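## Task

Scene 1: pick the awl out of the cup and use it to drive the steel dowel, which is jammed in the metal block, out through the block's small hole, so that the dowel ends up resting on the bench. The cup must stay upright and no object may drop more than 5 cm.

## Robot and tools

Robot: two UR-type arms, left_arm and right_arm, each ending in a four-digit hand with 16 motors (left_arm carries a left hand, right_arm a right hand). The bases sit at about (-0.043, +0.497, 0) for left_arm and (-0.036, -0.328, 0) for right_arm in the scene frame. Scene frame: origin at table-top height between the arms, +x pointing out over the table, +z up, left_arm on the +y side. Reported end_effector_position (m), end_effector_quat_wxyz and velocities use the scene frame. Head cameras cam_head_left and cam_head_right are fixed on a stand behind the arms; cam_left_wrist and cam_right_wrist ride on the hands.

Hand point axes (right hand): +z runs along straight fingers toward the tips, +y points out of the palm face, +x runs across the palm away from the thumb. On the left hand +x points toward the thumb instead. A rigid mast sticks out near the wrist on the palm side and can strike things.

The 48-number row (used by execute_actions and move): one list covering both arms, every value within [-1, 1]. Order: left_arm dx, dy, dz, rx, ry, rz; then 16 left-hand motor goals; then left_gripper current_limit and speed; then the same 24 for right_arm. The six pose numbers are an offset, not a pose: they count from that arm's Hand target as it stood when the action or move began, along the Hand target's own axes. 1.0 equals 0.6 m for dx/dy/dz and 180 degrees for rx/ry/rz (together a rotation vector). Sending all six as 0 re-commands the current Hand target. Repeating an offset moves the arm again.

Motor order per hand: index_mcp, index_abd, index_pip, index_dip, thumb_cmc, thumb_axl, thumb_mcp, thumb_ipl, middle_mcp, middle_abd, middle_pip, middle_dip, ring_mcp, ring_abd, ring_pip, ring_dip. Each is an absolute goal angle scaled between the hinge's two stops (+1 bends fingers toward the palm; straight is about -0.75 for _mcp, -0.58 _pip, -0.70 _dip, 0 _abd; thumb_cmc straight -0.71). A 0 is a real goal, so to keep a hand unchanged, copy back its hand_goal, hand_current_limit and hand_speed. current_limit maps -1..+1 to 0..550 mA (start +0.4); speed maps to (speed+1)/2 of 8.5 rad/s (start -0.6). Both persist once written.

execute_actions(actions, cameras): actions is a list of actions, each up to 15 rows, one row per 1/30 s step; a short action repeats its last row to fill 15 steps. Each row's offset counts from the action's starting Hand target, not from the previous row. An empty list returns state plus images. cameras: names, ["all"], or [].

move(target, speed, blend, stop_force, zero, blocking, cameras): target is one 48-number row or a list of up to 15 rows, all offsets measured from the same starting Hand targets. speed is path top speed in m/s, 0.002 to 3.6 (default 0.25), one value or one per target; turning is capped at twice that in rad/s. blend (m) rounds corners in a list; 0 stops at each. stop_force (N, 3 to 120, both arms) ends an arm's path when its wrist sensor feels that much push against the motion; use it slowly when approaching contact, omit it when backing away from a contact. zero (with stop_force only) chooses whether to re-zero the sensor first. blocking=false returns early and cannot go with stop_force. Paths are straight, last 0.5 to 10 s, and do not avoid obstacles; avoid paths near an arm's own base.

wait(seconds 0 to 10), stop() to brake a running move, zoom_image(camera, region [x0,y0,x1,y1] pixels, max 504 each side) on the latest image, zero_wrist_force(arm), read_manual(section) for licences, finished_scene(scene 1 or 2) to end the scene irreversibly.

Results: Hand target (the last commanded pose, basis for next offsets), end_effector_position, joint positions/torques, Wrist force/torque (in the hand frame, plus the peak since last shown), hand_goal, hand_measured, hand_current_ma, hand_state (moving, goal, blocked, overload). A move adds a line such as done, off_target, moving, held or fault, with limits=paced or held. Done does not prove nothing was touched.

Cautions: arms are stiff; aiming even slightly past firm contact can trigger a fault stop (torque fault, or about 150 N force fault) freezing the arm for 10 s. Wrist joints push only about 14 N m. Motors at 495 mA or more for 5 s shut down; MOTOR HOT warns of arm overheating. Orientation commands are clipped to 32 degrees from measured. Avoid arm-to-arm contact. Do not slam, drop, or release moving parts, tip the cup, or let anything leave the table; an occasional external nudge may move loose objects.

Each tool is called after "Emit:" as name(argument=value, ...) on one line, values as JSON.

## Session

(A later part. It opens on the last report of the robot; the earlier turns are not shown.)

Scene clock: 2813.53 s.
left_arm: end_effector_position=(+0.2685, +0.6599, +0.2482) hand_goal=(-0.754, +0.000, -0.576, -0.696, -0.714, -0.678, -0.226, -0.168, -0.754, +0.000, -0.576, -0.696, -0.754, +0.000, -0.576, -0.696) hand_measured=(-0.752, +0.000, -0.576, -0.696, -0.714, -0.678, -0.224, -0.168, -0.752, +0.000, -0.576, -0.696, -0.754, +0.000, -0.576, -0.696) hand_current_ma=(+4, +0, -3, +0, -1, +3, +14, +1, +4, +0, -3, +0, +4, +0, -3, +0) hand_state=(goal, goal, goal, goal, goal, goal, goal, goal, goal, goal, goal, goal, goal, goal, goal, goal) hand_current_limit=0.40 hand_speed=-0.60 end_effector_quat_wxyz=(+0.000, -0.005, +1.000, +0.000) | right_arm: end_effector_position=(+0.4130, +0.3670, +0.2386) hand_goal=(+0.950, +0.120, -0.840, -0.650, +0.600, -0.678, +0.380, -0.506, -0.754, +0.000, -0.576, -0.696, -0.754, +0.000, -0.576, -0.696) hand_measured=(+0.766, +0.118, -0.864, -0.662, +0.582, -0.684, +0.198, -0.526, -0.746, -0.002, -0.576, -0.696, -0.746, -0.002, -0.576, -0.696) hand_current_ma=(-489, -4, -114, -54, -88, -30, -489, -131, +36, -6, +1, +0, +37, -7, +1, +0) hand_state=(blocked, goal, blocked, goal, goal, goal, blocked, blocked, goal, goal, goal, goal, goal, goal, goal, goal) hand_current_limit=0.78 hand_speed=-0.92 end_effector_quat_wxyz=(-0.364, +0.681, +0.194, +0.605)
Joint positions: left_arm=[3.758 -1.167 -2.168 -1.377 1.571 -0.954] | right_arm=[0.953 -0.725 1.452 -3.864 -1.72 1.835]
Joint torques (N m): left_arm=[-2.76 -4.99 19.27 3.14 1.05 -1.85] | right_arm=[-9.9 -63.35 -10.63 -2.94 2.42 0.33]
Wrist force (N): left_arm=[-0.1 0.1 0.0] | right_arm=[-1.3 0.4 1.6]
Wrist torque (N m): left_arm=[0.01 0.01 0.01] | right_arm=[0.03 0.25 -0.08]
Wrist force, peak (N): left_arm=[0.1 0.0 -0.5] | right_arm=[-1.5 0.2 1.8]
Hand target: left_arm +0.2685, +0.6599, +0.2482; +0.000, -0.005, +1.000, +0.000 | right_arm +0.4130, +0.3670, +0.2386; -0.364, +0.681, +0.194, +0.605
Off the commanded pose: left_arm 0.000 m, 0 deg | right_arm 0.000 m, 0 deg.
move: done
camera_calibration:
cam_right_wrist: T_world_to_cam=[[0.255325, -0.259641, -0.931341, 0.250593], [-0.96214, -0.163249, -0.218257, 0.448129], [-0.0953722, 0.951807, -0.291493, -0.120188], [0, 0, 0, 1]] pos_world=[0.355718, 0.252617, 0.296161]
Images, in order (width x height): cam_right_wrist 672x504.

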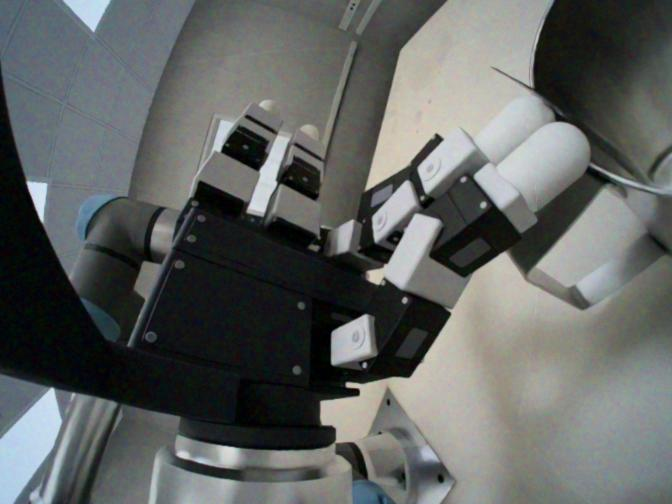

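Emit:
move(target=[[0,0,0,0,0,0,-0.754,0,-0.576,-0.696,-0.714,-0.678,-0.226,-0.168,-0.754,0,-0.576,-0.696,-0.754,0,-0.576,-0.696,0.4,-0.6,0,0,0,0,0,0,0.69,0.12,-0.86,-0.66,0.595,-0.677,0.06,-0.5,-0.754,0,-0.576,-0.696,-0.754,0,-0.576,-0.696,0.4,-0.92]], speed=0.03, cameras=["cam_right_wrist"])

Emit:
zoom_image(camera="cam_right_wrist", region=[470, 40, 670, 240])

Scene clock: 2924.30 s.
left_arm: end_effector_position=(+0.2685, +0.6599, +0.2482) hand_goal=(-0.754, +0.000, -0.576, -0.696, -0.714, -0.678, -0.226, -0.168, -0.754, +0.000, -0.576, -0.696, -0.754, +0.000, -0.576, -0.696) hand_measured=(-0.752, +0.000, -0.576, -0.696, -0.714, -0.678, -0.224, -0.168, -0.752, +0.000, -0.576, -0.696, -0.754, +0.000, -0.576, -0.696) hand_current_ma=(+4, +0, -3, +0, -1, +3, +14, +1, +4, +0, -3, +0, +4, +0, -3, +0) hand_state=(goal, goal, goal, goal, goal, goal, goal, goal, goal, goal, goal, goal, goal, goal, goal, goal) hand_current_limit=0.40 hand_speed=-0.60 end_effector_quat_wxyz=(+0.000, -0.005, +1.000, +0.000) | right_arm: end_effector_position=(+0.4130, +0.3670, +0.2386) hand_goal=(+0.690, +0.120, -0.860, -0.660, +0.594, -0.678, +0.060, -0.500, -0.754, +0.000, -0.576, -0.696, -0.754, +0.000, -0.576, -0.696) hand_measured=(+0.692, +0.118, -0.864, -0.664, +0.582, -0.684, +0.062, -0.502, -0.746, -0.002, -0.576, -0.696, -0.746, -0.002, -0.576, -0.696) hand_current_ma=(+10, -5, -13, -15, -59, -30, +10, -14, +36, -6, +1, +0, +37, -7, +1, +0) hand_state=(goal, goal, goal, goal, goal, goal, goal, goal, goal, goal, goal, goal, goal, goal, goal, goal) hand_current_limit=0.40 hand_speed=-0.92 end_effector_quat_wxyz=(-0.364, +0.681, +0.194, +0.605)
Joint positions: left_arm=[3.758 -1.167 -2.168 -1.377 1.571 -0.954] | right_arm=[0.953 -0.725 1.452 -3.864 -1.72 1.835]
Joint torques (N m): left_arm=[-2.21 -5.62 18.25 3.25 0.93 -1.56] | right_arm=[-9.17 -62.48 -11.82 -2.66 1.3 -1.2]
Wrist force (N): left_arm=[0.0 0.0 -0.2] | right_arm=[-1.3 0.2 1.5]
Wrist torque (N m): left_arm=[0.01 0.00 0.03] | right_arm=[0.02 0.24 -0.08]
Wrist force, peak (N): left_arm=[0.2 0.1 -0.4] | right_arm=[-1.5 0.4 1.9]
Hand target: left_arm +0.2685, +0.6599, +0.2482; +0.000, -0.005, +1.000, +0.000 | right_arm +0.4130, +0.3670, +0.2386; -0.364, +0.681, +0.194, +0.605
Off the commanded pose: left_arm 0.000 m, 0 deg | right_arm 0.000 m, 0 deg.
move: done
camera_calibration:
cam_right_wrist: T_world_to_cam=[[0.255325, -0.259641, -0.931341, 0.250593], [-0.96214, -0.163249, -0.218257, 0.448129], [-0.0953722, 0.951807, -0.291493, -0.120188], [0, 0, 0, 1]] pos_world=[0.355718, 0.252617, 0.296161]
Images, in order (width x height): cam_right_wrist 672x504.

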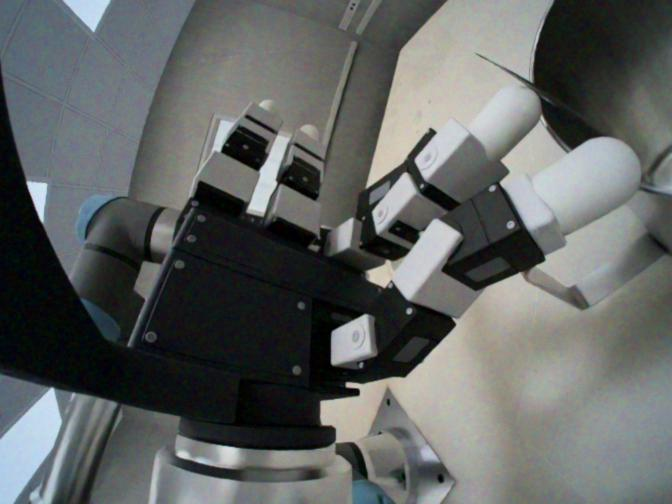

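Scaled by 2.520 from the camera's 672x504 image, which has a finer 960x720 frame.

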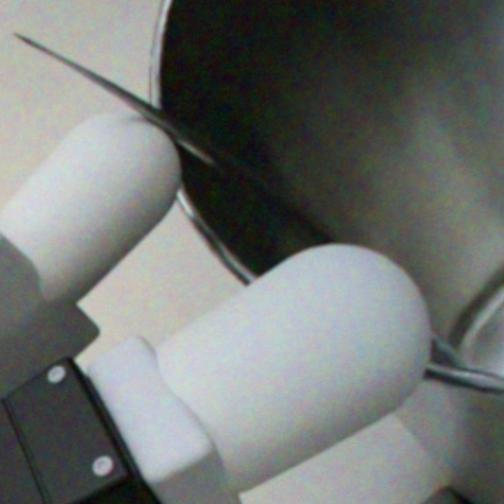

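Emit:
move(target=[[0,0,0,0,0,0,-0.754,0,-0.576,-0.696,-0.714,-0.678,-0.226,-0.168,-0.754,0,-0.576,-0.696,-0.754,0,-0.576,-0.696,0.4,-0.6,0.006,-0.04,0,0,0,0,0.66,0.12,-0.86,-0.66,0.595,-0.677,0.06,-0.5,-0.754,0,-0.576,-0.696,-0.754,0,-0.576,-0.696,0.4,-0.92]], speed=0.03, cameras=["cam_right_wrist"])

Emit:
zoom_image(camera="cam_right_wrist", region=[470, 20, 670, 220])

Scene clock: 2944.47 s.
left_arm: end_effector_position=(+0.2685, +0.6599, +0.2482) hand_goal=(-0.754, +0.000, -0.576, -0.696, -0.714, -0.678, -0.226, -0.168, -0.754, +0.000, -0.576, -0.696, -0.754, +0.000, -0.576, -0.696) hand_measured=(-0.752, +0.000, -0.576, -0.696, -0.714, -0.678, -0.224, -0.168, -0.752, +0.000, -0.576, -0.696, -0.754, +0.000, -0.576, -0.696) hand_current_ma=(+4, +0, -3, +0, -1, +3, +14, +1, +4, +0, -3, +0, +4, +0, -3, +0) hand_state=(goal, goal, goal, goal, goal, goal, goal, goal, goal, goal, goal, goal, goal, goal, goal, goal) hand_current_limit=0.40 hand_speed=-0.60 end_effector_quat_wxyz=(+0.000, -0.005, +1.000, +0.000) | right_arm: end_effector_position=(+0.3966, +0.3823, +0.2484) hand_goal=(+0.660, +0.120, -0.860, -0.660, +0.594, -0.678, +0.060, -0.500, -0.754, +0.000, -0.576, -0.696, -0.754, +0.000, -0.576, -0.696) hand_measured=(+0.662, +0.118, -0.862, -0.664, +0.582, -0.684, +0.062, -0.502, -0.746, -0.002, -0.576, -0.696, -0.746, -0.002, -0.576, -0.696) hand_current_ma=(+12, -5, -11, -14, -59, -30, +9, -14, +36, -6, +1, +0, +37, -7, +1, +0) hand_state=(goal, goal, goal, goal, goal, goal, goal, goal, goal, goal, goal, goal, goal, goal, goal, goal) hand_current_limit=0.40 hand_speed=-0.92 end_effector_quat_wxyz=(-0.364, +0.681, +0.194, +0.605) end_effector_velocity=(+0.001, -0.001, -0.001) end_effector_angular_velocity=(+0.002, -0.001, +0.001)
Joint positions: left_arm=[3.758 -1.167 -2.168 -1.377 1.571 -0.954] | right_arm=[0.989 -0.725 1.419 -3.831 -1.756 1.835]
Joint velocities: left_arm=[within noise] | right_arm=[-0.003 0 0.003 -0.005 0.004 0]
Joint torques (N m): left_arm=[-2.27 -4.92 18.62 3.54 0.94 -1.59] | right_arm=[-11.53 -47 -10.17 -2.69 2.14 2.3]
Wrist force (N): left_arm=[0.0 0.0 -0.1] | right_arm=[-1.2 0.1 1.7]
Wrist torque (N m): left_arm=[-0.01 0.01 0.03] | right_arm=[-0.03 0.24 -0.08]
Wrist force, peak (N): left_arm=[0.2 0.0 -0.4] | right_arm=[-1.6 0.9 2.1]
Hand target: left_arm +0.2685, +0.6599, +0.2482; +0.000, -0.005, +1.000, +0.000 | right_arm +0.3968, +0.3822, +0.2483; -0.364, +0.681, +0.194, +0.605
Off the commanded pose: left_arm 0.000 m, 0 deg | right_arm 0.000 m, 0 deg.
move: done
camera_calibration:
cam_right_wrist: T_world_to_cam=[[0.255325, -0.259641, -0.931341, 0.26788], [-0.962151, -0.163143, -0.21829, 0.436972], [-0.0952643, 0.951825, -0.291468, -0.133507], [0, 0, 0, 1]] pos_world=[0.339318, 0.267917, 0.305961]
Images, in order (width x height): cam_right_wrist 672x504.

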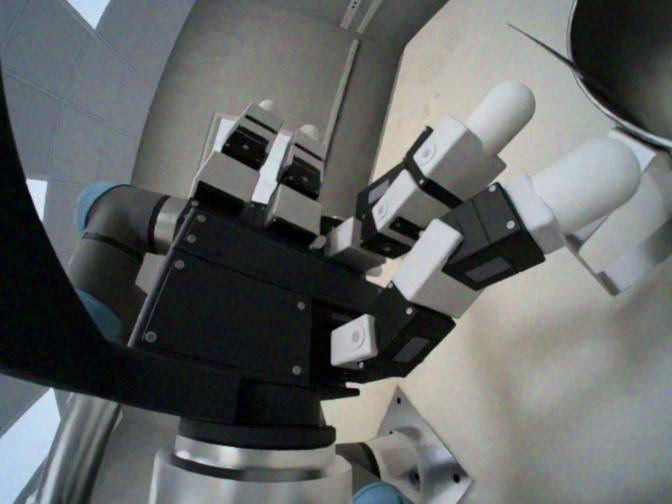

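Scaled by 2.520 from the camera's 672x504 image, which has a finer 960x720 frame.

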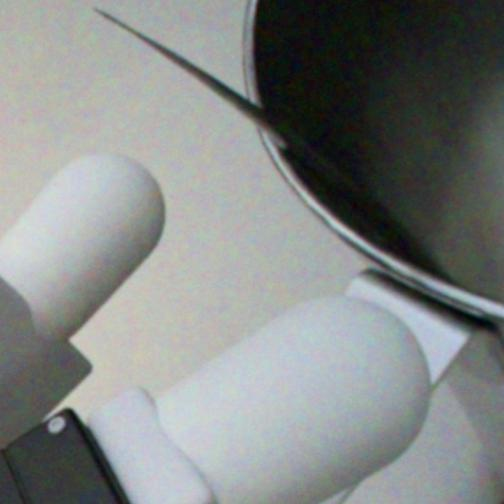

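Emit:
move(target=[0,0,0,0,0,0,-0.754,0,-0.576,-0.696,-0.714,-0.678,-0.226,-0.168,-0.754,0,-0.576,-0.696,-0.754,0,-0.576,-0.696,0.4,-0.6,0.0514,0.0109,0.1223,-0.1449,0.0388,0,0.66,0.12,-0.86,-0.66,0.595,-0.677,0.08,-0.52,-0.754,0,-0.576,-0.696,-0.754,0,-0.576,-0.696,0.4,-0.8], speed=0.06, cameras=["cam_right_wrist"])

Emit:
zoom_image(camera="cam_right_wrist", region=[450, 0, 672, 222])

Scene clock: 2996.07 s.
left_arm: end_effector_position=(+0.2685, +0.6599, +0.2482) hand_goal=(-0.754, +0.000, -0.576, -0.696, -0.714, -0.678, -0.226, -0.168, -0.754, +0.000, -0.576, -0.696, -0.754, +0.000, -0.576, -0.696) hand_measured=(-0.752, +0.000, -0.576, -0.696, -0.714, -0.678, -0.224, -0.168, -0.752, +0.000, -0.576, -0.696, -0.754, +0.000, -0.576, -0.696) hand_current_ma=(+4, +0, -3, +0, -1, +3, +14, +1, +4, +0, -3, +0, +4, +0, -3, +0) hand_state=(goal, goal, goal, goal, goal, goal, goal, goal, goal, goal, goal, goal, goal, goal, goal, goal) hand_current_limit=0.40 hand_speed=-0.60 end_effector_quat_wxyz=(+0.000, -0.005, +1.000, +0.000) | right_arm: end_effector_position=(+0.4574, +0.4261, +0.2760) hand_goal=(+0.660, +0.120, -0.860, -0.660, +0.594, -0.678, +0.080, -0.520, -0.754, +0.000, -0.576, -0.696, -0.754, +0.000, -0.576, -0.696) hand_measured=(+0.662, +0.118, -0.862, -0.664, +0.582, -0.684, +0.078, -0.518, -0.746, -0.002, -0.576, -0.696, -0.746, -0.002, -0.576, -0.696) hand_current_ma=(+11, -5, -11, -14, -59, -30, -13, +14, +35, -6, +1, +0, +36, -7, +1, +0) hand_state=(goal, goal, goal, goal, goal, goal, goal, goal, goal, goal, goal, goal, goal, goal, goal, goal) hand_current_limit=0.40 hand_speed=-0.80 end_effector_quat_wxyz=(-0.212, +0.708, +0.031, +0.673)
Joint positions: left_arm=[3.758 -1.167 -2.168 -1.377 1.571 -0.954] | right_arm=[1.061 -0.37 0.614 -3.379 -2.299 1.836]
Joint torques (N m): left_arm=[-4.17 -5.9 18.8 3.34 1.17 -1.55] | right_arm=[5.02 -69.16 -28.33 -0.73 1.94 -1.51]
Wrist force (N): left_arm=[0.1 -0.1 -0.2] | right_arm=[-1.4 0.2 1.9]
Wrist torque (N m): left_arm=[-0.01 -0.01 0.04] | right_arm=[-0.03 0.25 -0.08]
Wrist force, peak (N): left_arm=[0.1 0.1 -0.5] | right_arm=[-1.6 0.2 2.2]
Hand target: left_arm +0.2685, +0.6599, +0.2482; +0.000, -0.005, +1.000, +0.000 | right_arm +0.4574, +0.4261, +0.2761; -0.212, +0.708, +0.031, +0.673
Off the commanded pose: left_arm 0.000 m, 0 deg | right_arm 0.000 m, 0 deg.
move: done
camera_calibration:
cam_right_wrist: T_world_to_cam=[[0.109868, -0.34912, -0.930615, 0.393972], [-0.931335, 0.290893, -0.219081, 0.30129], [0.347195, 0.890784, -0.293187, -0.337285], [0, 0, 0, 1]] pos_world=[0.35442, 0.350348, 0.333756]
Images, in order (width x height): cam_right_wrist 672x504.

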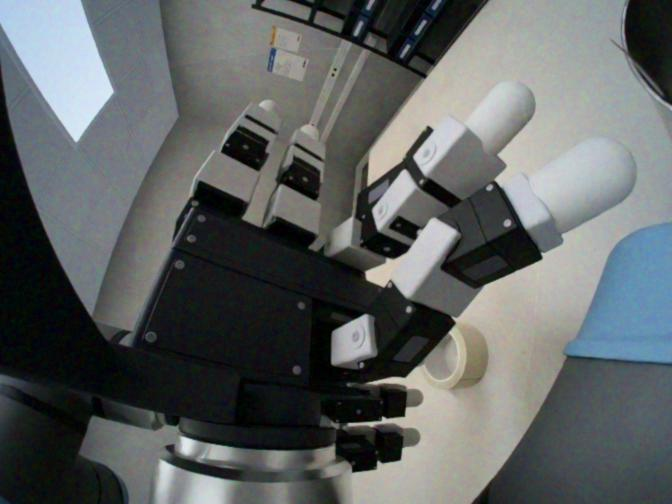

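Scaled by 2.270 from the camera's 672x504 image, which has a finer 960x720 frame.

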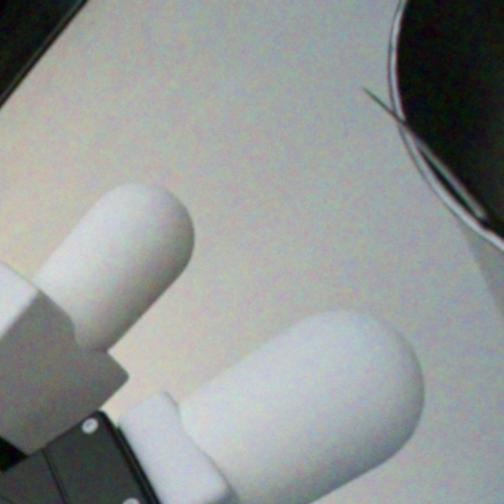

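Emit:
move(target=[0,0,0,0,0,0,-0.754,0,-0.576,-0.696,-0.714,-0.678,-0.226,-0.168,-0.754,0,-0.576,-0.696,-0.754,0,-0.576,-0.696,0.4,-0.6,-0.0192,0.0573,0.02,0,0,0,0.66,0.12,-0.86,-0.66,0.595,-0.677,0.08,-0.52,-0.754,0,-0.576,-0.696,-0.754,0,-0.576,-0.696,0.4,-0.8], speed=0.04, stop_force=4, cameras=["cam_right_wrist"])

Emit:
zoom_image(camera="cam_right_wrist", region=[450, 0, 672, 222])

Scene clock: 3010.10 s.
left_arm: end_effector_position=(+0.2685, +0.6599, +0.2482) hand_goal=(-0.754, +0.000, -0.576, -0.696, -0.714, -0.678, -0.226, -0.168, -0.754, +0.000, -0.576, -0.696, -0.754, +0.000, -0.576, -0.696) hand_measured=(-0.752, +0.000, -0.576, -0.696, -0.714, -0.678, -0.224, -0.168, -0.752, +0.000, -0.576, -0.696, -0.754, +0.000, -0.576, -0.696) hand_current_ma=(+4, +0, -3, +0, -1, +3, +14, +1, +4, +0, -3, +0, +4, +0, -3, +0) hand_state=(goal, goal, goal, goal, goal, goal, goal, goal, goal, goal, goal, goal, goal, goal, goal, goal) hand_current_limit=0.40 hand_speed=-0.60 end_effector_quat_wxyz=(+0.000, -0.005, +1.000, +0.000) | right_arm: end_effector_position=(+0.4789, +0.4017, +0.2560) hand_goal=(+0.660, +0.120, -0.860, -0.660, +0.594, -0.678, +0.080, -0.520, -0.754, +0.000, -0.576, -0.696, -0.754, +0.000, -0.576, -0.696) hand_measured=(+0.662, +0.118, -0.862, -0.664, +0.582, -0.684, +0.078, -0.518, -0.746, -0.002, -0.576, -0.696, -0.746, -0.002, -0.576, -0.696) hand_current_ma=(+11, -5, -11, -14, -59, -30, -13, +14, +34, -7, +1, +0, +34, -7, +1, +0) hand_state=(goal, goal, goal, goal, goal, goal, goal, goal, goal, goal, goal, goal, goal, goal, goal, goal) hand_current_limit=0.40 hand_speed=-0.80 end_effector_quat_wxyz=(-0.212, +0.708, +0.031, +0.673)
Joint positions: left_arm=[3.758 -1.167 -2.168 -1.377 1.571 -0.954] | right_arm=[1.021 -0.405 0.74 -3.47 -2.259 1.836]
Joint torques (N m): left_arm=[-2.19 -6.74 19.75 3.53 1.18 -1.71] | right_arm=[11.84 -57.72 -29.64 -2.27 -2.27 -2.28]
Wrist force (N): left_arm=[0.0 0.2 -0.2] | right_arm=[-1.3 0.3 1.7]
Wrist torque (N m): left_arm=[0.02 0.00 0.02] | right_arm=[-0.01 0.26 -0.07]
Wrist force, peak (N): left_arm=[-0.1 0.0 -0.4] | right_arm=[-1.7 0.5 2.0]
Hand target: left_arm +0.2685, +0.6599, +0.2482; +0.000, -0.005, +1.000, +0.000 | right_arm +0.4789, +0.4017, +0.2560; -0.212, +0.708, +0.031, +0.673
Off the commanded pose: left_arm 0.000 m, 0 deg | right_arm 0.000 m, 0 deg.
move: done
camera_calibration:
cam_right_wrist: T_world_to_cam=[[0.109906, -0.349271, -0.930554, 0.364484], [-0.93129, 0.29095, -0.219197, 0.324123], [0.347304, 0.890707, -0.293295, -0.328895], [0, 0, 0, 1]] pos_world=[0.37602, 0.325949, 0.313756]
Images, in order (width x height): cam_right_wrist 672x504.

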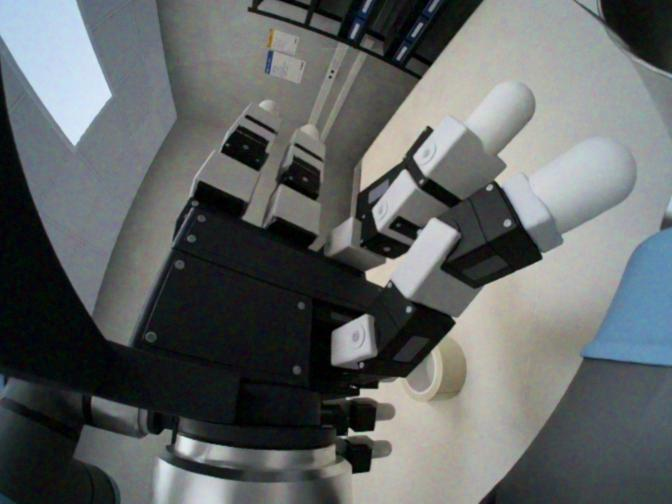

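Scaled by 2.270 from the camera's 672x504 image, which has a finer 960x720 frame.

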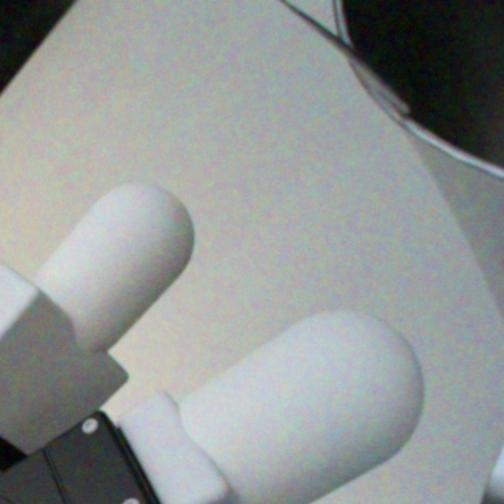

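Emit:
execute_actions(actions=[], cameras=["all"])

Emit:
zoom_image(camera="cam_left_wrist", region=[470, 180, 640, 350])

Emit:
zoom_image(camera="cam_head_right", region=[140, 140, 280, 280])

Emit:
zoom_image(camera="cam_head_left", region=[140, 130, 280, 270])

Scene clock: 3025.47 s.
left_arm: end_effector_position=(+0.2685, +0.6599, +0.2482) hand_goal=(-0.754, +0.000, -0.576, -0.696, -0.714, -0.678, -0.226, -0.168, -0.754, +0.000, -0.576, -0.696, -0.754, +0.000, -0.576, -0.696) hand_measured=(-0.752, +0.000, -0.576, -0.696, -0.714, -0.678, -0.224, -0.168, -0.752, +0.000, -0.576, -0.696, -0.754, +0.000, -0.576, -0.696) hand_current_ma=(+4, +0, -3, +0, -1, +3, +14, +1, +4, +0, -3, +0, +4, +0, -3, +0) hand_state=(goal, goal, goal, goal, goal, goal, goal, goal, goal, goal, goal, goal, goal, goal, goal, goal) hand_current_limit=0.40 hand_speed=-0.60 end_effector_quat_wxyz=(+0.000, -0.005, +1.000, +0.000) | right_arm: end_effector_position=(+0.4789, +0.4017, +0.2560) hand_goal=(+0.660, +0.120, -0.860, -0.660, +0.594, -0.678, +0.080, -0.520, -0.754, +0.000, -0.576, -0.696, -0.754, +0.000, -0.576, -0.696) hand_measured=(+0.662, +0.118, -0.862, -0.664, +0.582, -0.684, +0.078, -0.518, -0.746, -0.002, -0.576, -0.696, -0.746, -0.002, -0.576, -0.696) hand_current_ma=(+11, -5, -11, -14, -59, -30, -13, +14, +34, -7, +1, +0, +34, -7, +1, +0) hand_state=(goal, goal, goal, goal, goal, goal, goal, goal, goal, goal, goal, goal, goal, goal, goal, goal) hand_current_limit=0.40 hand_speed=-0.80 end_effector_quat_wxyz=(-0.212, +0.708, +0.031, +0.673)
Joint positions: left_arm=[3.758 -1.167 -2.168 -1.377 1.571 -0.954] | right_arm=[1.021 -0.405 0.74 -3.471 -2.259 1.836]
Joint velocities: within noise
Joint torques (N m): left_arm=[-3.27 -6.06 18.45 3.17 1.12 -1.72] | right_arm=[10.67 -57.61 -29.5 -2.28 -2.15 -0.75]
Wrist force (N): left_arm=[0.2 0.1 -0.1] | right_arm=[-1.5 0.5 1.5]
Wrist torque (N m): left_arm=[0.02 -0.03 0.04] | right_arm=[0.03 0.28 -0.07]
Wrist force, peak (N): left_arm=[0.1 -0.2 -0.3] | right_arm=[-1.6 0.5 1.7]
Hand target: left_arm +0.2685, +0.6599, +0.2482; +0.000, -0.005, +1.000, +0.000 | right_arm +0.4789, +0.4017, +0.2560; -0.212, +0.708, +0.031, +0.673
Off the commanded pose: left_arm 0.000 m, 0 deg | right_arm 0.000 m, 0 deg.
camera_calibration:
cam_left_wrist: T_world_to_cam=[[0.795447, -0.606, 0.00526713, 0.145644], [-0.379976, -0.491955, 0.783325, 0.171388], [-0.472104, -0.625095, -0.62159, 0.816324], [0, 0, 0, 1]] pos_world=[0.334661, 0.682855, 0.372399]
cam_right_wrist: T_world_to_cam=[[0.109918, -0.34924, -0.930564, 0.364473], [-0.9313, 0.290924, -0.219188, 0.324133], [0.347272, 0.890727, -0.293269, -0.328898], [0, 0, 0, 1]] pos_world=[0.37602, 0.325949, 0.313756]

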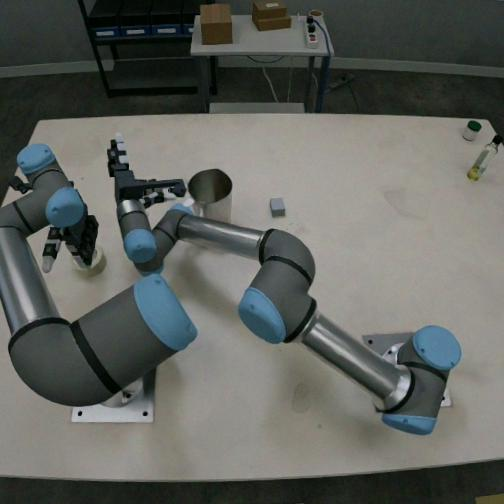

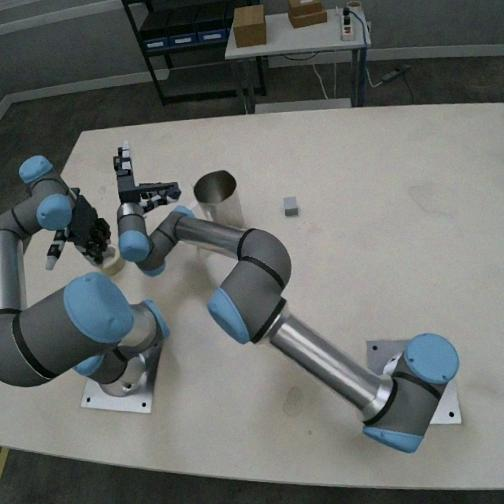

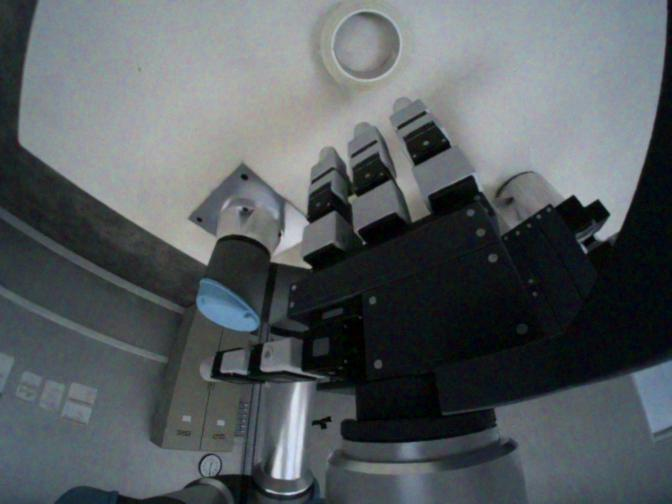

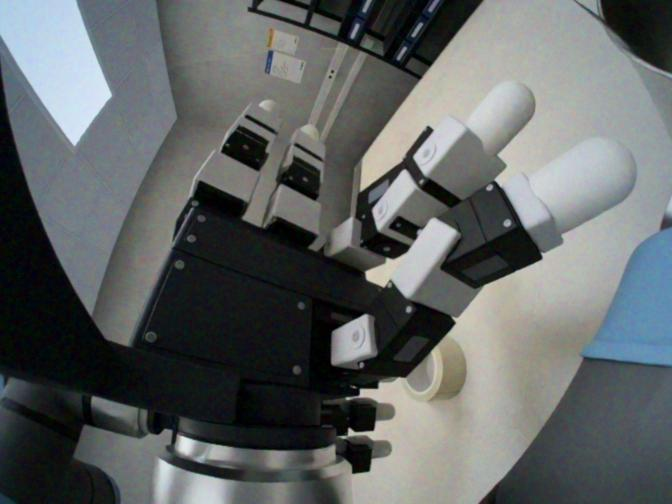

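Scaled by 2.965 from the camera's 672x504 image, which has a finer 960x720 frame.

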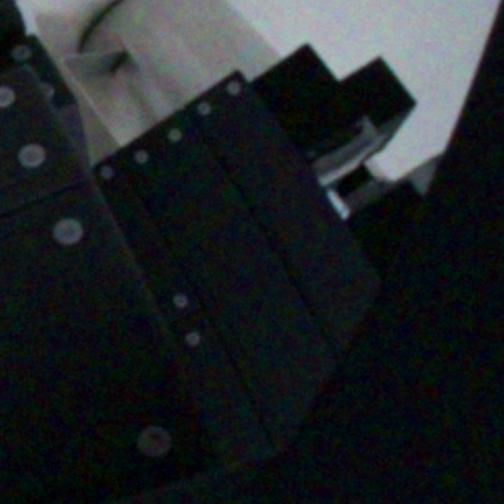

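Scaled by 3.600 from the camera's 504x504 image, which has a finer 720x720 frame.

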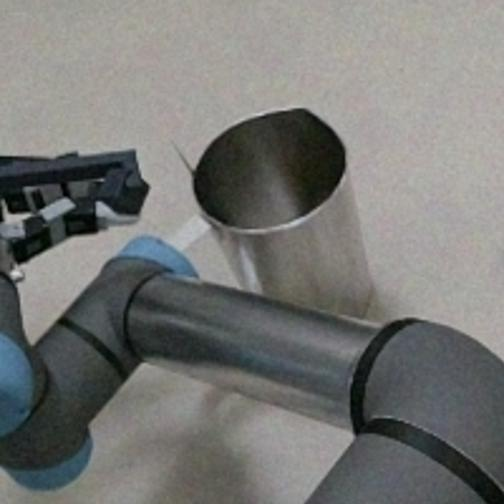

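Scaled by 3.600 from the camera's 504x504 image, which has a finer 720x720 frame.

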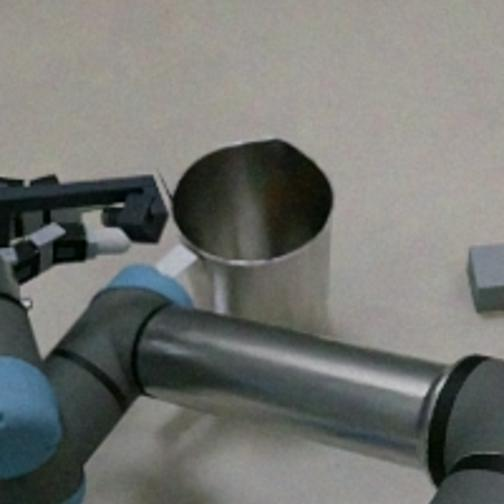

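Emit:
move(target=[0,0,0,0,0,0,-0.754,0,-0.576,-0.696,-0.714,-0.678,-0.226,-0.168,-0.754,0,-0.576,-0.696,-0.754,0,-0.576,-0.696,0.4,-0.6,0.005,0.045,0.0397,0,0,0,0.66,0.12,-0.86,-0.66,0.595,-0.677,0.08,-0.52,-0.754,0,-0.576,-0.696,-0.754,0,-0.576,-0.696,0.4,-0.8], speed=0.04, stop_force=4, cameras=["cam_right_wrist"])

Emit:
zoom_image(camera="cam_right_wrist", region=[450, 0, 672, 222])

Scene clock: 3063.77 s.
left_arm: end_effector_position=(+0.2685, +0.6599, +0.2482) hand_goal=(-0.754, +0.000, -0.576, -0.696, -0.714, -0.678, -0.226, -0.168, -0.754, +0.000, -0.576, -0.696, -0.754, +0.000, -0.576, -0.696) hand_measured=(-0.752, +0.000, -0.576, -0.696, -0.714, -0.678, -0.224, -0.168, -0.752, +0.000, -0.576, -0.696, -0.754, +0.000, -0.576, -0.696) hand_current_ma=(+4, +0, -3, +0, -1, +3, +14, +1, +4, +0, -3, +0, +4, +0, -3, +0) hand_state=(goal, goal, goal, goal, goal, goal, goal, goal, goal, goal, goal, goal, goal, goal, goal, goal) hand_current_limit=0.40 hand_speed=-0.60 end_effector_quat_wxyz=(+0.000, -0.005, +1.000, +0.000) | right_arm: end_effector_position=(+0.5105, +0.3846, +0.2518) hand_goal=(+0.660, +0.120, -0.860, -0.660, +0.594, -0.678, +0.080, -0.520, -0.754, +0.000, -0.576, -0.696, -0.754, +0.000, -0.576, -0.696) hand_measured=(+0.662, +0.118, -0.862, -0.664, +0.582, -0.684, +0.078, -0.518, -0.748, -0.002, -0.576, -0.696, -0.748, -0.002, -0.576, -0.696) hand_current_ma=(+11, -5, -11, -14, -59, -30, -13, +14, +32, -7, +1, +0, +33, -7, +1, +0) hand_state=(goal, goal, goal, goal, goal, goal, goal, goal, goal, goal, goal, goal, goal, goal, goal, goal) hand_current_limit=0.40 hand_speed=-0.80 end_effector_quat_wxyz=(-0.212, +0.708, +0.031, +0.673)
Joint positions: left_arm=[3.758 -1.167 -2.168 -1.377 1.571 -0.954] | right_arm=[0.974 -0.414 0.769 -3.491 -2.212 1.836]
Joint torques (N m): left_arm=[-4.4 -5.01 19.28 3.3 1.14 -1.71] | right_arm=[12.07 -58.73 -27.48 -0.08 -2.18 -2.18]
Wrist force (N): left_arm=[0.1 0.1 0.0] | right_arm=[-1.4 0.1 1.4]
Wrist torque (N m): left_arm=[0.00 -0.01 0.04] | right_arm=[-0.01 0.28 -0.06]
Wrist force, peak (N): left_arm=[0.2 0.1 -0.5] | right_arm=[-1.7 0.5 1.6]
Hand target: left_arm +0.2685, +0.6599, +0.2482; +0.000, -0.005, +1.000, +0.000 | right_arm +0.5105, +0.3846, +0.2518; -0.212, +0.708, +0.031, +0.673
Off the commanded pose: left_arm 0.000 m, 0 deg | right_arm 0.000 m, 0 deg.
move: done
camera_calibration:
cam_right_wrist: T_world_to_cam=[[0.109918, -0.34924, -0.930564, 0.35113], [-0.9313, 0.290924, -0.219188, 0.357523], [0.347272, 0.890727, -0.293269, -0.325837], [0, 0, 0, 1]] pos_world=[0.40752, 0.308849, 0.309556]
Images, in order (width x height): cam_right_wrist 672x504.

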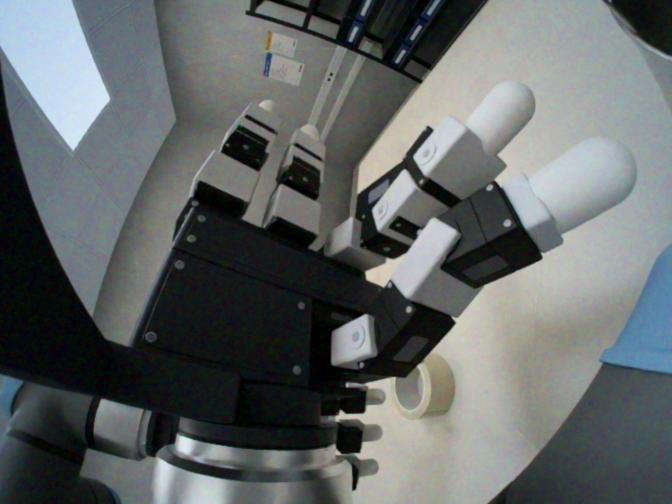

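Scaled by 2.270 from the camera's 672x504 image, which has a finer 960x720 frame.

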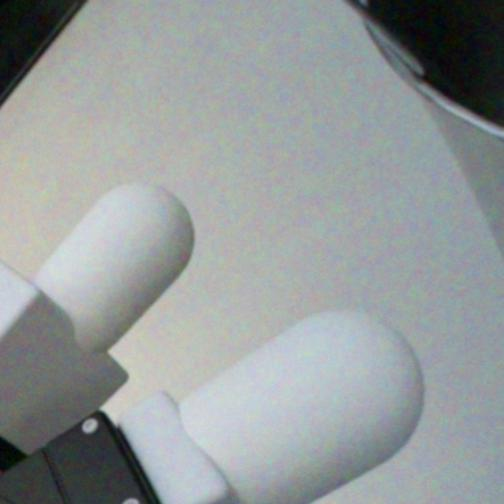

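Emit:
wait(seconds=0.2, cameras=["all"])

Emit:
zoom_image(camera="cam_head_right", region=[140, 140, 280, 280])

Emit:
zoom_image(camera="cam_head_left", region=[140, 130, 280, 270])

Scene clock: 3070.67 s.
left_arm: end_effector_position=(+0.2685, +0.6599, +0.2482) hand_goal=(-0.754, +0.000, -0.576, -0.696, -0.714, -0.678, -0.226, -0.168, -0.754, +0.000, -0.576, -0.696, -0.754, +0.000, -0.576, -0.696) hand_measured=(-0.752, +0.000, -0.576, -0.696, -0.714, -0.678, -0.224, -0.168, -0.752, +0.000, -0.576, -0.696, -0.754, +0.000, -0.576, -0.696) hand_current_ma=(+4, +0, -3, +0, -1, +3, +14, +1, +4, +0, -3, +0, +4, +0, -3, +0) hand_state=(goal, goal, goal, goal, goal, goal, goal, goal, goal, goal, goal, goal, goal, goal, goal, goal) hand_current_limit=0.40 hand_speed=-0.60 end_effector_quat_wxyz=(+0.000, -0.005, +1.000, +0.000) | right_arm: end_effector_position=(+0.5105, +0.3846, +0.2518) hand_goal=(+0.660, +0.120, -0.860, -0.660, +0.594, -0.678, +0.080, -0.520, -0.754, +0.000, -0.576, -0.696, -0.754, +0.000, -0.576, -0.696) hand_measured=(+0.662, +0.118, -0.862, -0.664, +0.582, -0.684, +0.078, -0.518, -0.748, -0.002, -0.576, -0.696, -0.748, -0.002, -0.576, -0.696) hand_current_ma=(+11, -5, -11, -14, -59, -30, -13, +14, +32, -7, +1, +0, +33, -7, +1, +0) hand_state=(goal, goal, goal, goal, goal, goal, goal, goal, goal, goal, goal, goal, goal, goal, goal, goal) hand_current_limit=0.40 hand_speed=-0.80 end_effector_quat_wxyz=(-0.212, +0.708, +0.031, +0.673)
Joint positions: left_arm=[3.758 -1.167 -2.168 -1.377 1.571 -0.954] | right_arm=[0.974 -0.414 0.769 -3.491 -2.212 1.836]
Joint torques (N m): left_arm=[-2.84 -5.9 18.39 3.31 1.11 -1.47] | right_arm=[11.89 -57.17 -29.81 -0.23 -2.12 -1.03]
Wrist force (N): left_arm=[0.1 0.0 -0.1] | right_arm=[-1.4 0.5 1.5]
Wrist torque (N m): left_arm=[0.00 -0.01 0.04] | right_arm=[0.04 0.28 -0.06]
Wrist force, peak (N): left_arm=[0.3 0.3 -0.3] | right_arm=[-1.6 0.5 1.7]
Hand target: left_arm +0.2685, +0.6599, +0.2482; +0.000, -0.005, +1.000, +0.000 | right_arm +0.5105, +0.3846, +0.2518; -0.212, +0.708, +0.031, +0.673
Off the commanded pose: left_arm 0.000 m, 0 deg | right_arm 0.000 m, 0 deg.
wait: 0.20 s; at rest from the start
camera_calibration:
cam_left_wrist: T_world_to_cam=[[0.795447, -0.606, 0.00526713, 0.145644], [-0.379976, -0.491955, 0.783325, 0.171388], [-0.472104, -0.625095, -0.62159, 0.816324], [0, 0, 0, 1]] pos_world=[0.334661, 0.682855, 0.372399]
cam_right_wrist: T_world_to_cam=[[0.109918, -0.34924, -0.930564, 0.35113], [-0.9313, 0.290924, -0.219188, 0.357523], [0.347272, 0.890727, -0.293269, -0.325837], [0, 0, 0, 1]] pos_world=[0.40752, 0.308849, 0.309556]

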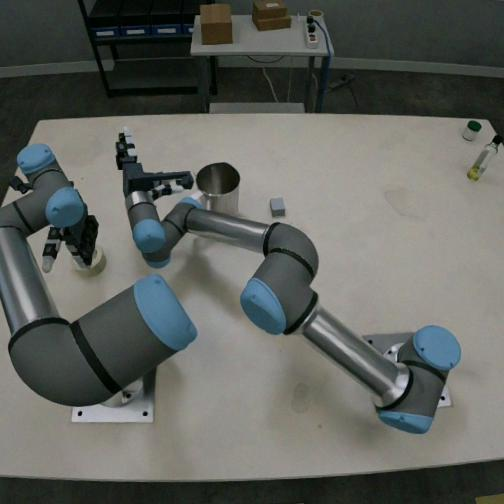

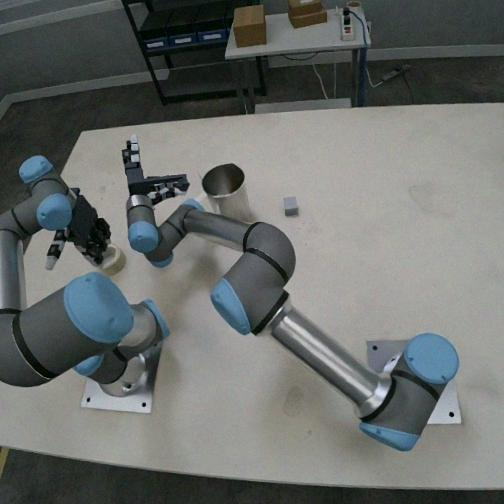

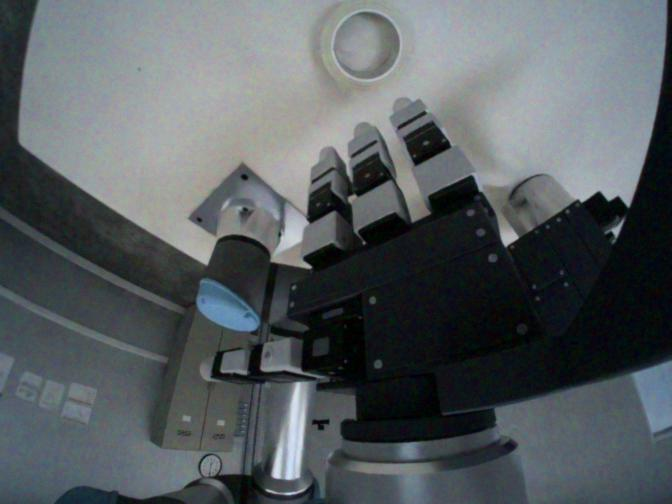

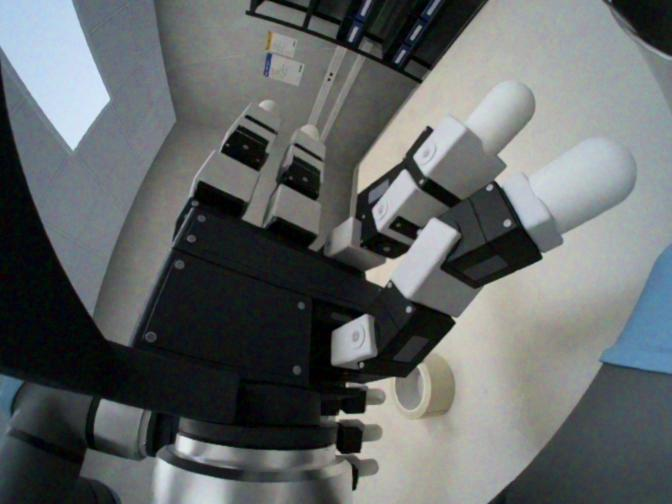

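Scaled by 3.600 from the camera's 504x504 image, which has a finer 720x720 frame.

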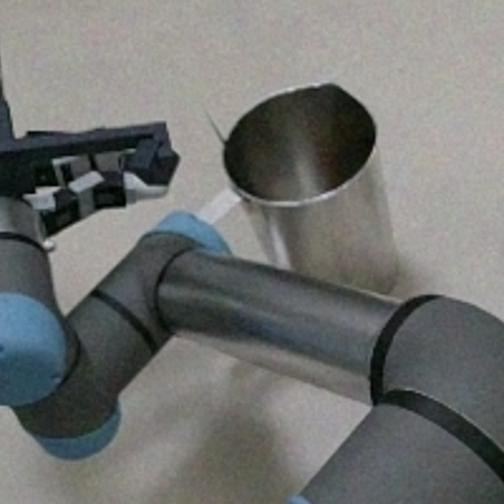

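Scaled by 3.600 from the camera's 504x504 image, which has a finer 720x720 frame.

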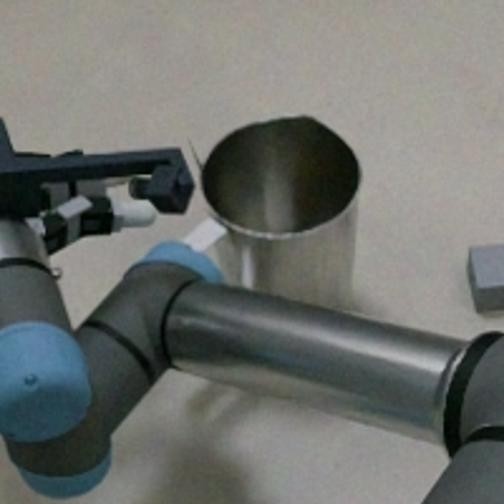

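Emit:
move(target=[[0,0,0,0,0,0,-0.754,0,-0.576,-0.696,-0.714,-0.678,-0.226,-0.168,-0.754,0,-0.576,-0.696,-0.754,0,-0.576,-0.696,0.4,-0.6,0.0717,-0.1193,-0.0712,0,0,0,0.66,0.12,-0.86,-0.66,0.595,-0.677,0.08,-0.52,-0.754,0,-0.576,-0.696,-0.754,0,-0.576,-0.696,0.4,-0.8],[0,0,0,0,0,0,-0.754,0,-0.576,-0.696,-0.714,-0.678,-0.226,-0.168,-0.754,0,-0.576,-0.696,-0.754,0,-0.576,-0.696,0.4,-0.6,0.2108,0.219,-0.3637,0.2683,-0.0719,0,0.66,0.12,-0.86,-0.66,0.595,-0.677,0.08,-0.52,-0.754,0,-0.576,-0.696,-0.754,0,-0.576,-0.696,0.4,-0.8]], speed=[0.05, 0.1], blend=0, cameras=["all"])

Emit:
zoom_image(camera="cam_head_right", region=[140, 120, 300, 280])

Emit:
zoom_image(camera="cam_head_left", region=[140, 120, 300, 280])

Scene clock: 3163.90 s.
left_arm: end_effector_position=(+0.2685, +0.6599, +0.2482) hand_goal=(-0.754, +0.000, -0.576, -0.696, -0.714, -0.678, -0.226, -0.168, -0.754, +0.000, -0.576, -0.696, -0.754, +0.000, -0.576, -0.696) hand_measured=(-0.752, +0.000, -0.576, -0.696, -0.714, -0.678, -0.224, -0.168, -0.752, +0.000, -0.576, -0.696, -0.754, +0.000, -0.576, -0.696) hand_current_ma=(+4, +0, -3, +0, -1, +3, +14, +1, +4, +0, -3, +0, +4, +0, -3, +0) hand_state=(goal, goal, goal, goal, goal, goal, goal, goal, goal, goal, goal, goal, goal, goal, goal, goal) hand_current_limit=0.40 hand_speed=-0.60 end_effector_quat_wxyz=(+0.000, -0.005, +1.000, +0.000) | right_arm: end_effector_position=(+0.3602, +0.1603, +0.3410) hand_goal=(+0.660, +0.120, -0.860, -0.660, +0.594, -0.678, +0.080, -0.520, -0.754, +0.000, -0.576, -0.696, -0.754, +0.000, -0.576, -0.696) hand_measured=(+0.662, +0.118, -0.862, -0.664, +0.582, -0.684, +0.078, -0.518, -0.748, -0.002, -0.576, -0.696, -0.748, -0.002, -0.576, -0.696) hand_current_ma=(+10, -5, -11, -14, -59, -30, -12, +14, +32, -7, +1, +0, +33, -7, +1, +0) hand_state=(goal, goal, goal, goal, goal, goal, goal, goal, goal, goal, goal, goal, goal, goal, goal, goal) hand_current_limit=0.40 hand_speed=-0.80 end_effector_quat_wxyz=(-0.477, +0.629, +0.326, +0.520)
Joint positions: left_arm=[3.758 -1.167 -2.168 -1.377 1.571 -0.954] | right_arm=[0.516 -1.337 2.168 -3.968 -0.882 1.833]
Joint torques (N m): left_arm=[-2.74 -4.22 19.77 3.34 1.05 -1.58] | right_arm=[-3.87 -26.44 -13.56 -0.37 2.03 -1.39]
Wrist force (N): left_arm=[0.1 -0.1 -0.1] | right_arm=[-1.5 0.1 1.6]
Wrist torque (N m): left_arm=[-0.02 -0.01 0.04] | right_arm=[-0.03 0.29 -0.05]
Wrist force, peak (N): left_arm=[0.3 0.2 -0.4] | right_arm=[-1.8 0.0 2.4]
Hand target: left_arm +0.2685, +0.6599, +0.2482; +0.000, -0.005, +1.000, +0.000 | right_arm +0.3601, +0.1603, +0.3410; -0.477, +0.629, +0.326, +0.520
Off the commanded pose: left_arm 0.000 m, 0 deg | right_arm 0.000 m, 0 deg.
move: done
camera_calibration:
cam_left_wrist: T_world_to_cam=[[0.795447, -0.606, 0.00526713, 0.145644], [-0.379976, -0.491955, 0.783325, 0.171388], [-0.472104, -0.625095, -0.62159, 0.816324], [0, 0, 0, 1]] pos_world=[0.334661, 0.682855, 0.372399]
cam_right_wrist: T_world_to_cam=[[0.335511, -0.138029, -0.931869, 0.25766], [-0.822238, -0.525665, -0.218177, 0.393613], [-0.459737, 0.839419, -0.289859, 0.250057], [0, 0, 0, 1]] pos_world=[0.352156, 0.0325707, 0.398464]

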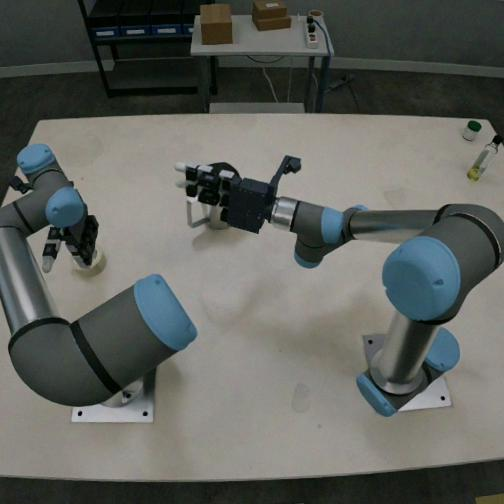

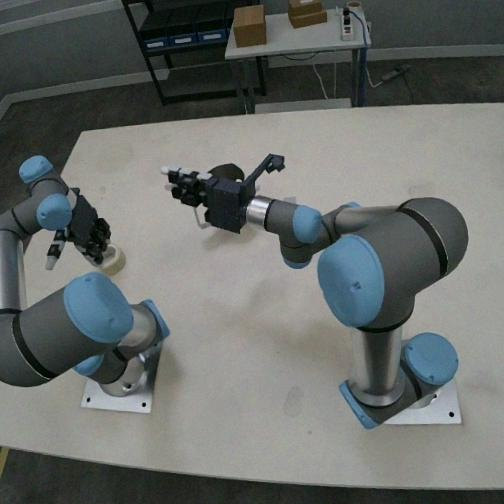

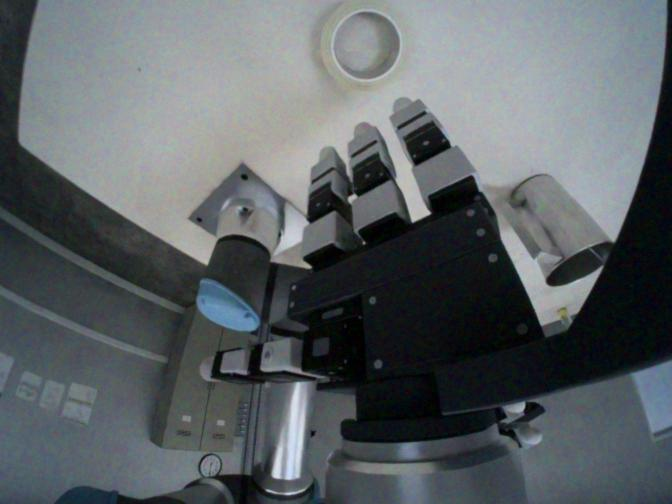

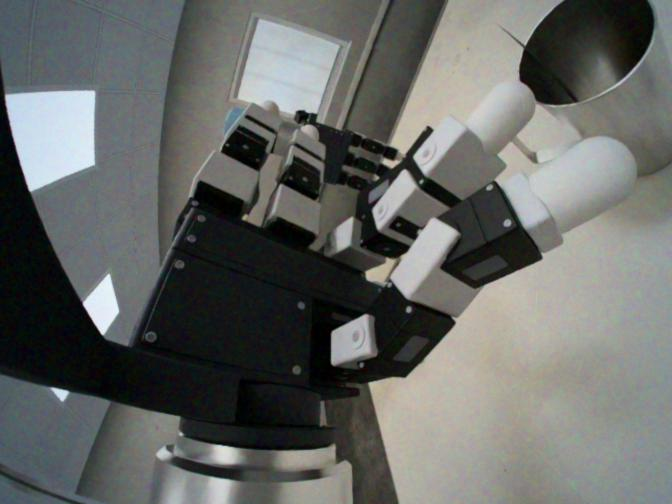

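Scaled by 3.150 from the camera's 504x504 image, which has a finer 720x720 frame.

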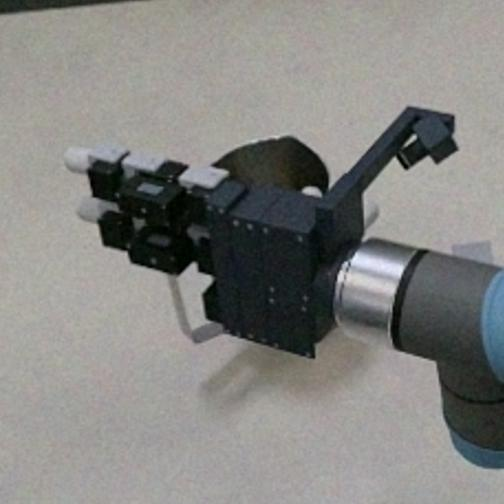

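Scaled by 3.150 from the camera's 504x504 image, which has a finer 720x720 frame.

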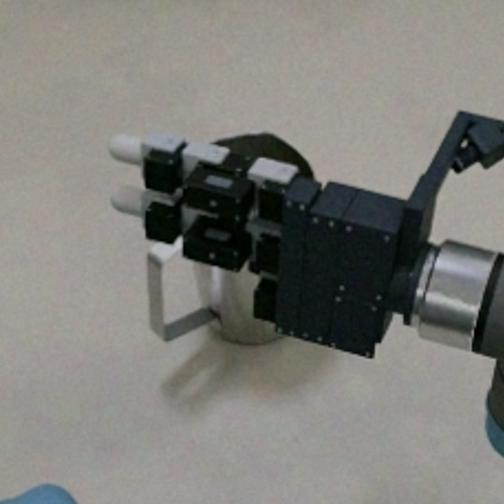

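Emit:
zoom_image(camera="cam_right_wrist", region=[470, 0, 672, 202])

Emit:
zoom_image(camera="cam_left_wrist", region=[490, 160, 630, 300])

Scaled by 2.495 from the camera's 672x504 image, which has a finer 960x720 frame.

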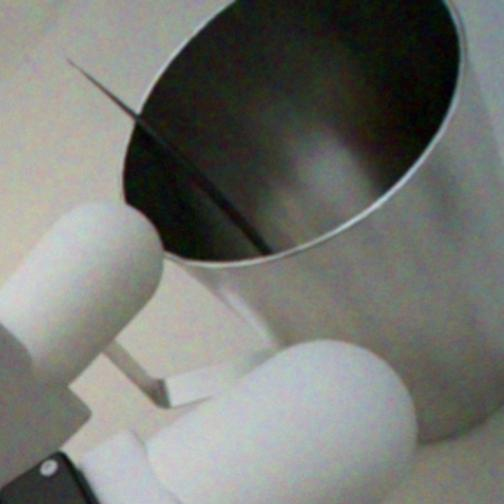

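Scaled by 3.600 from the camera's 672x504 image, which has a finer 960x720 frame.

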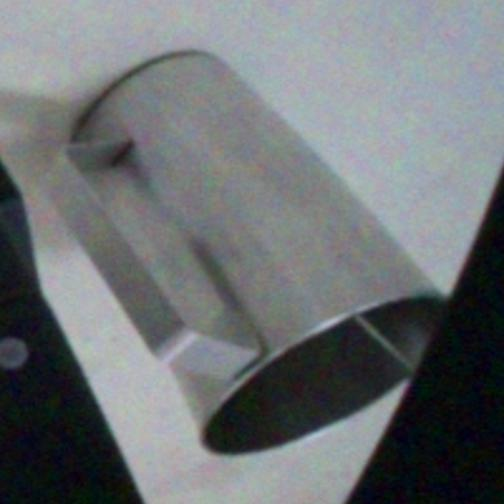

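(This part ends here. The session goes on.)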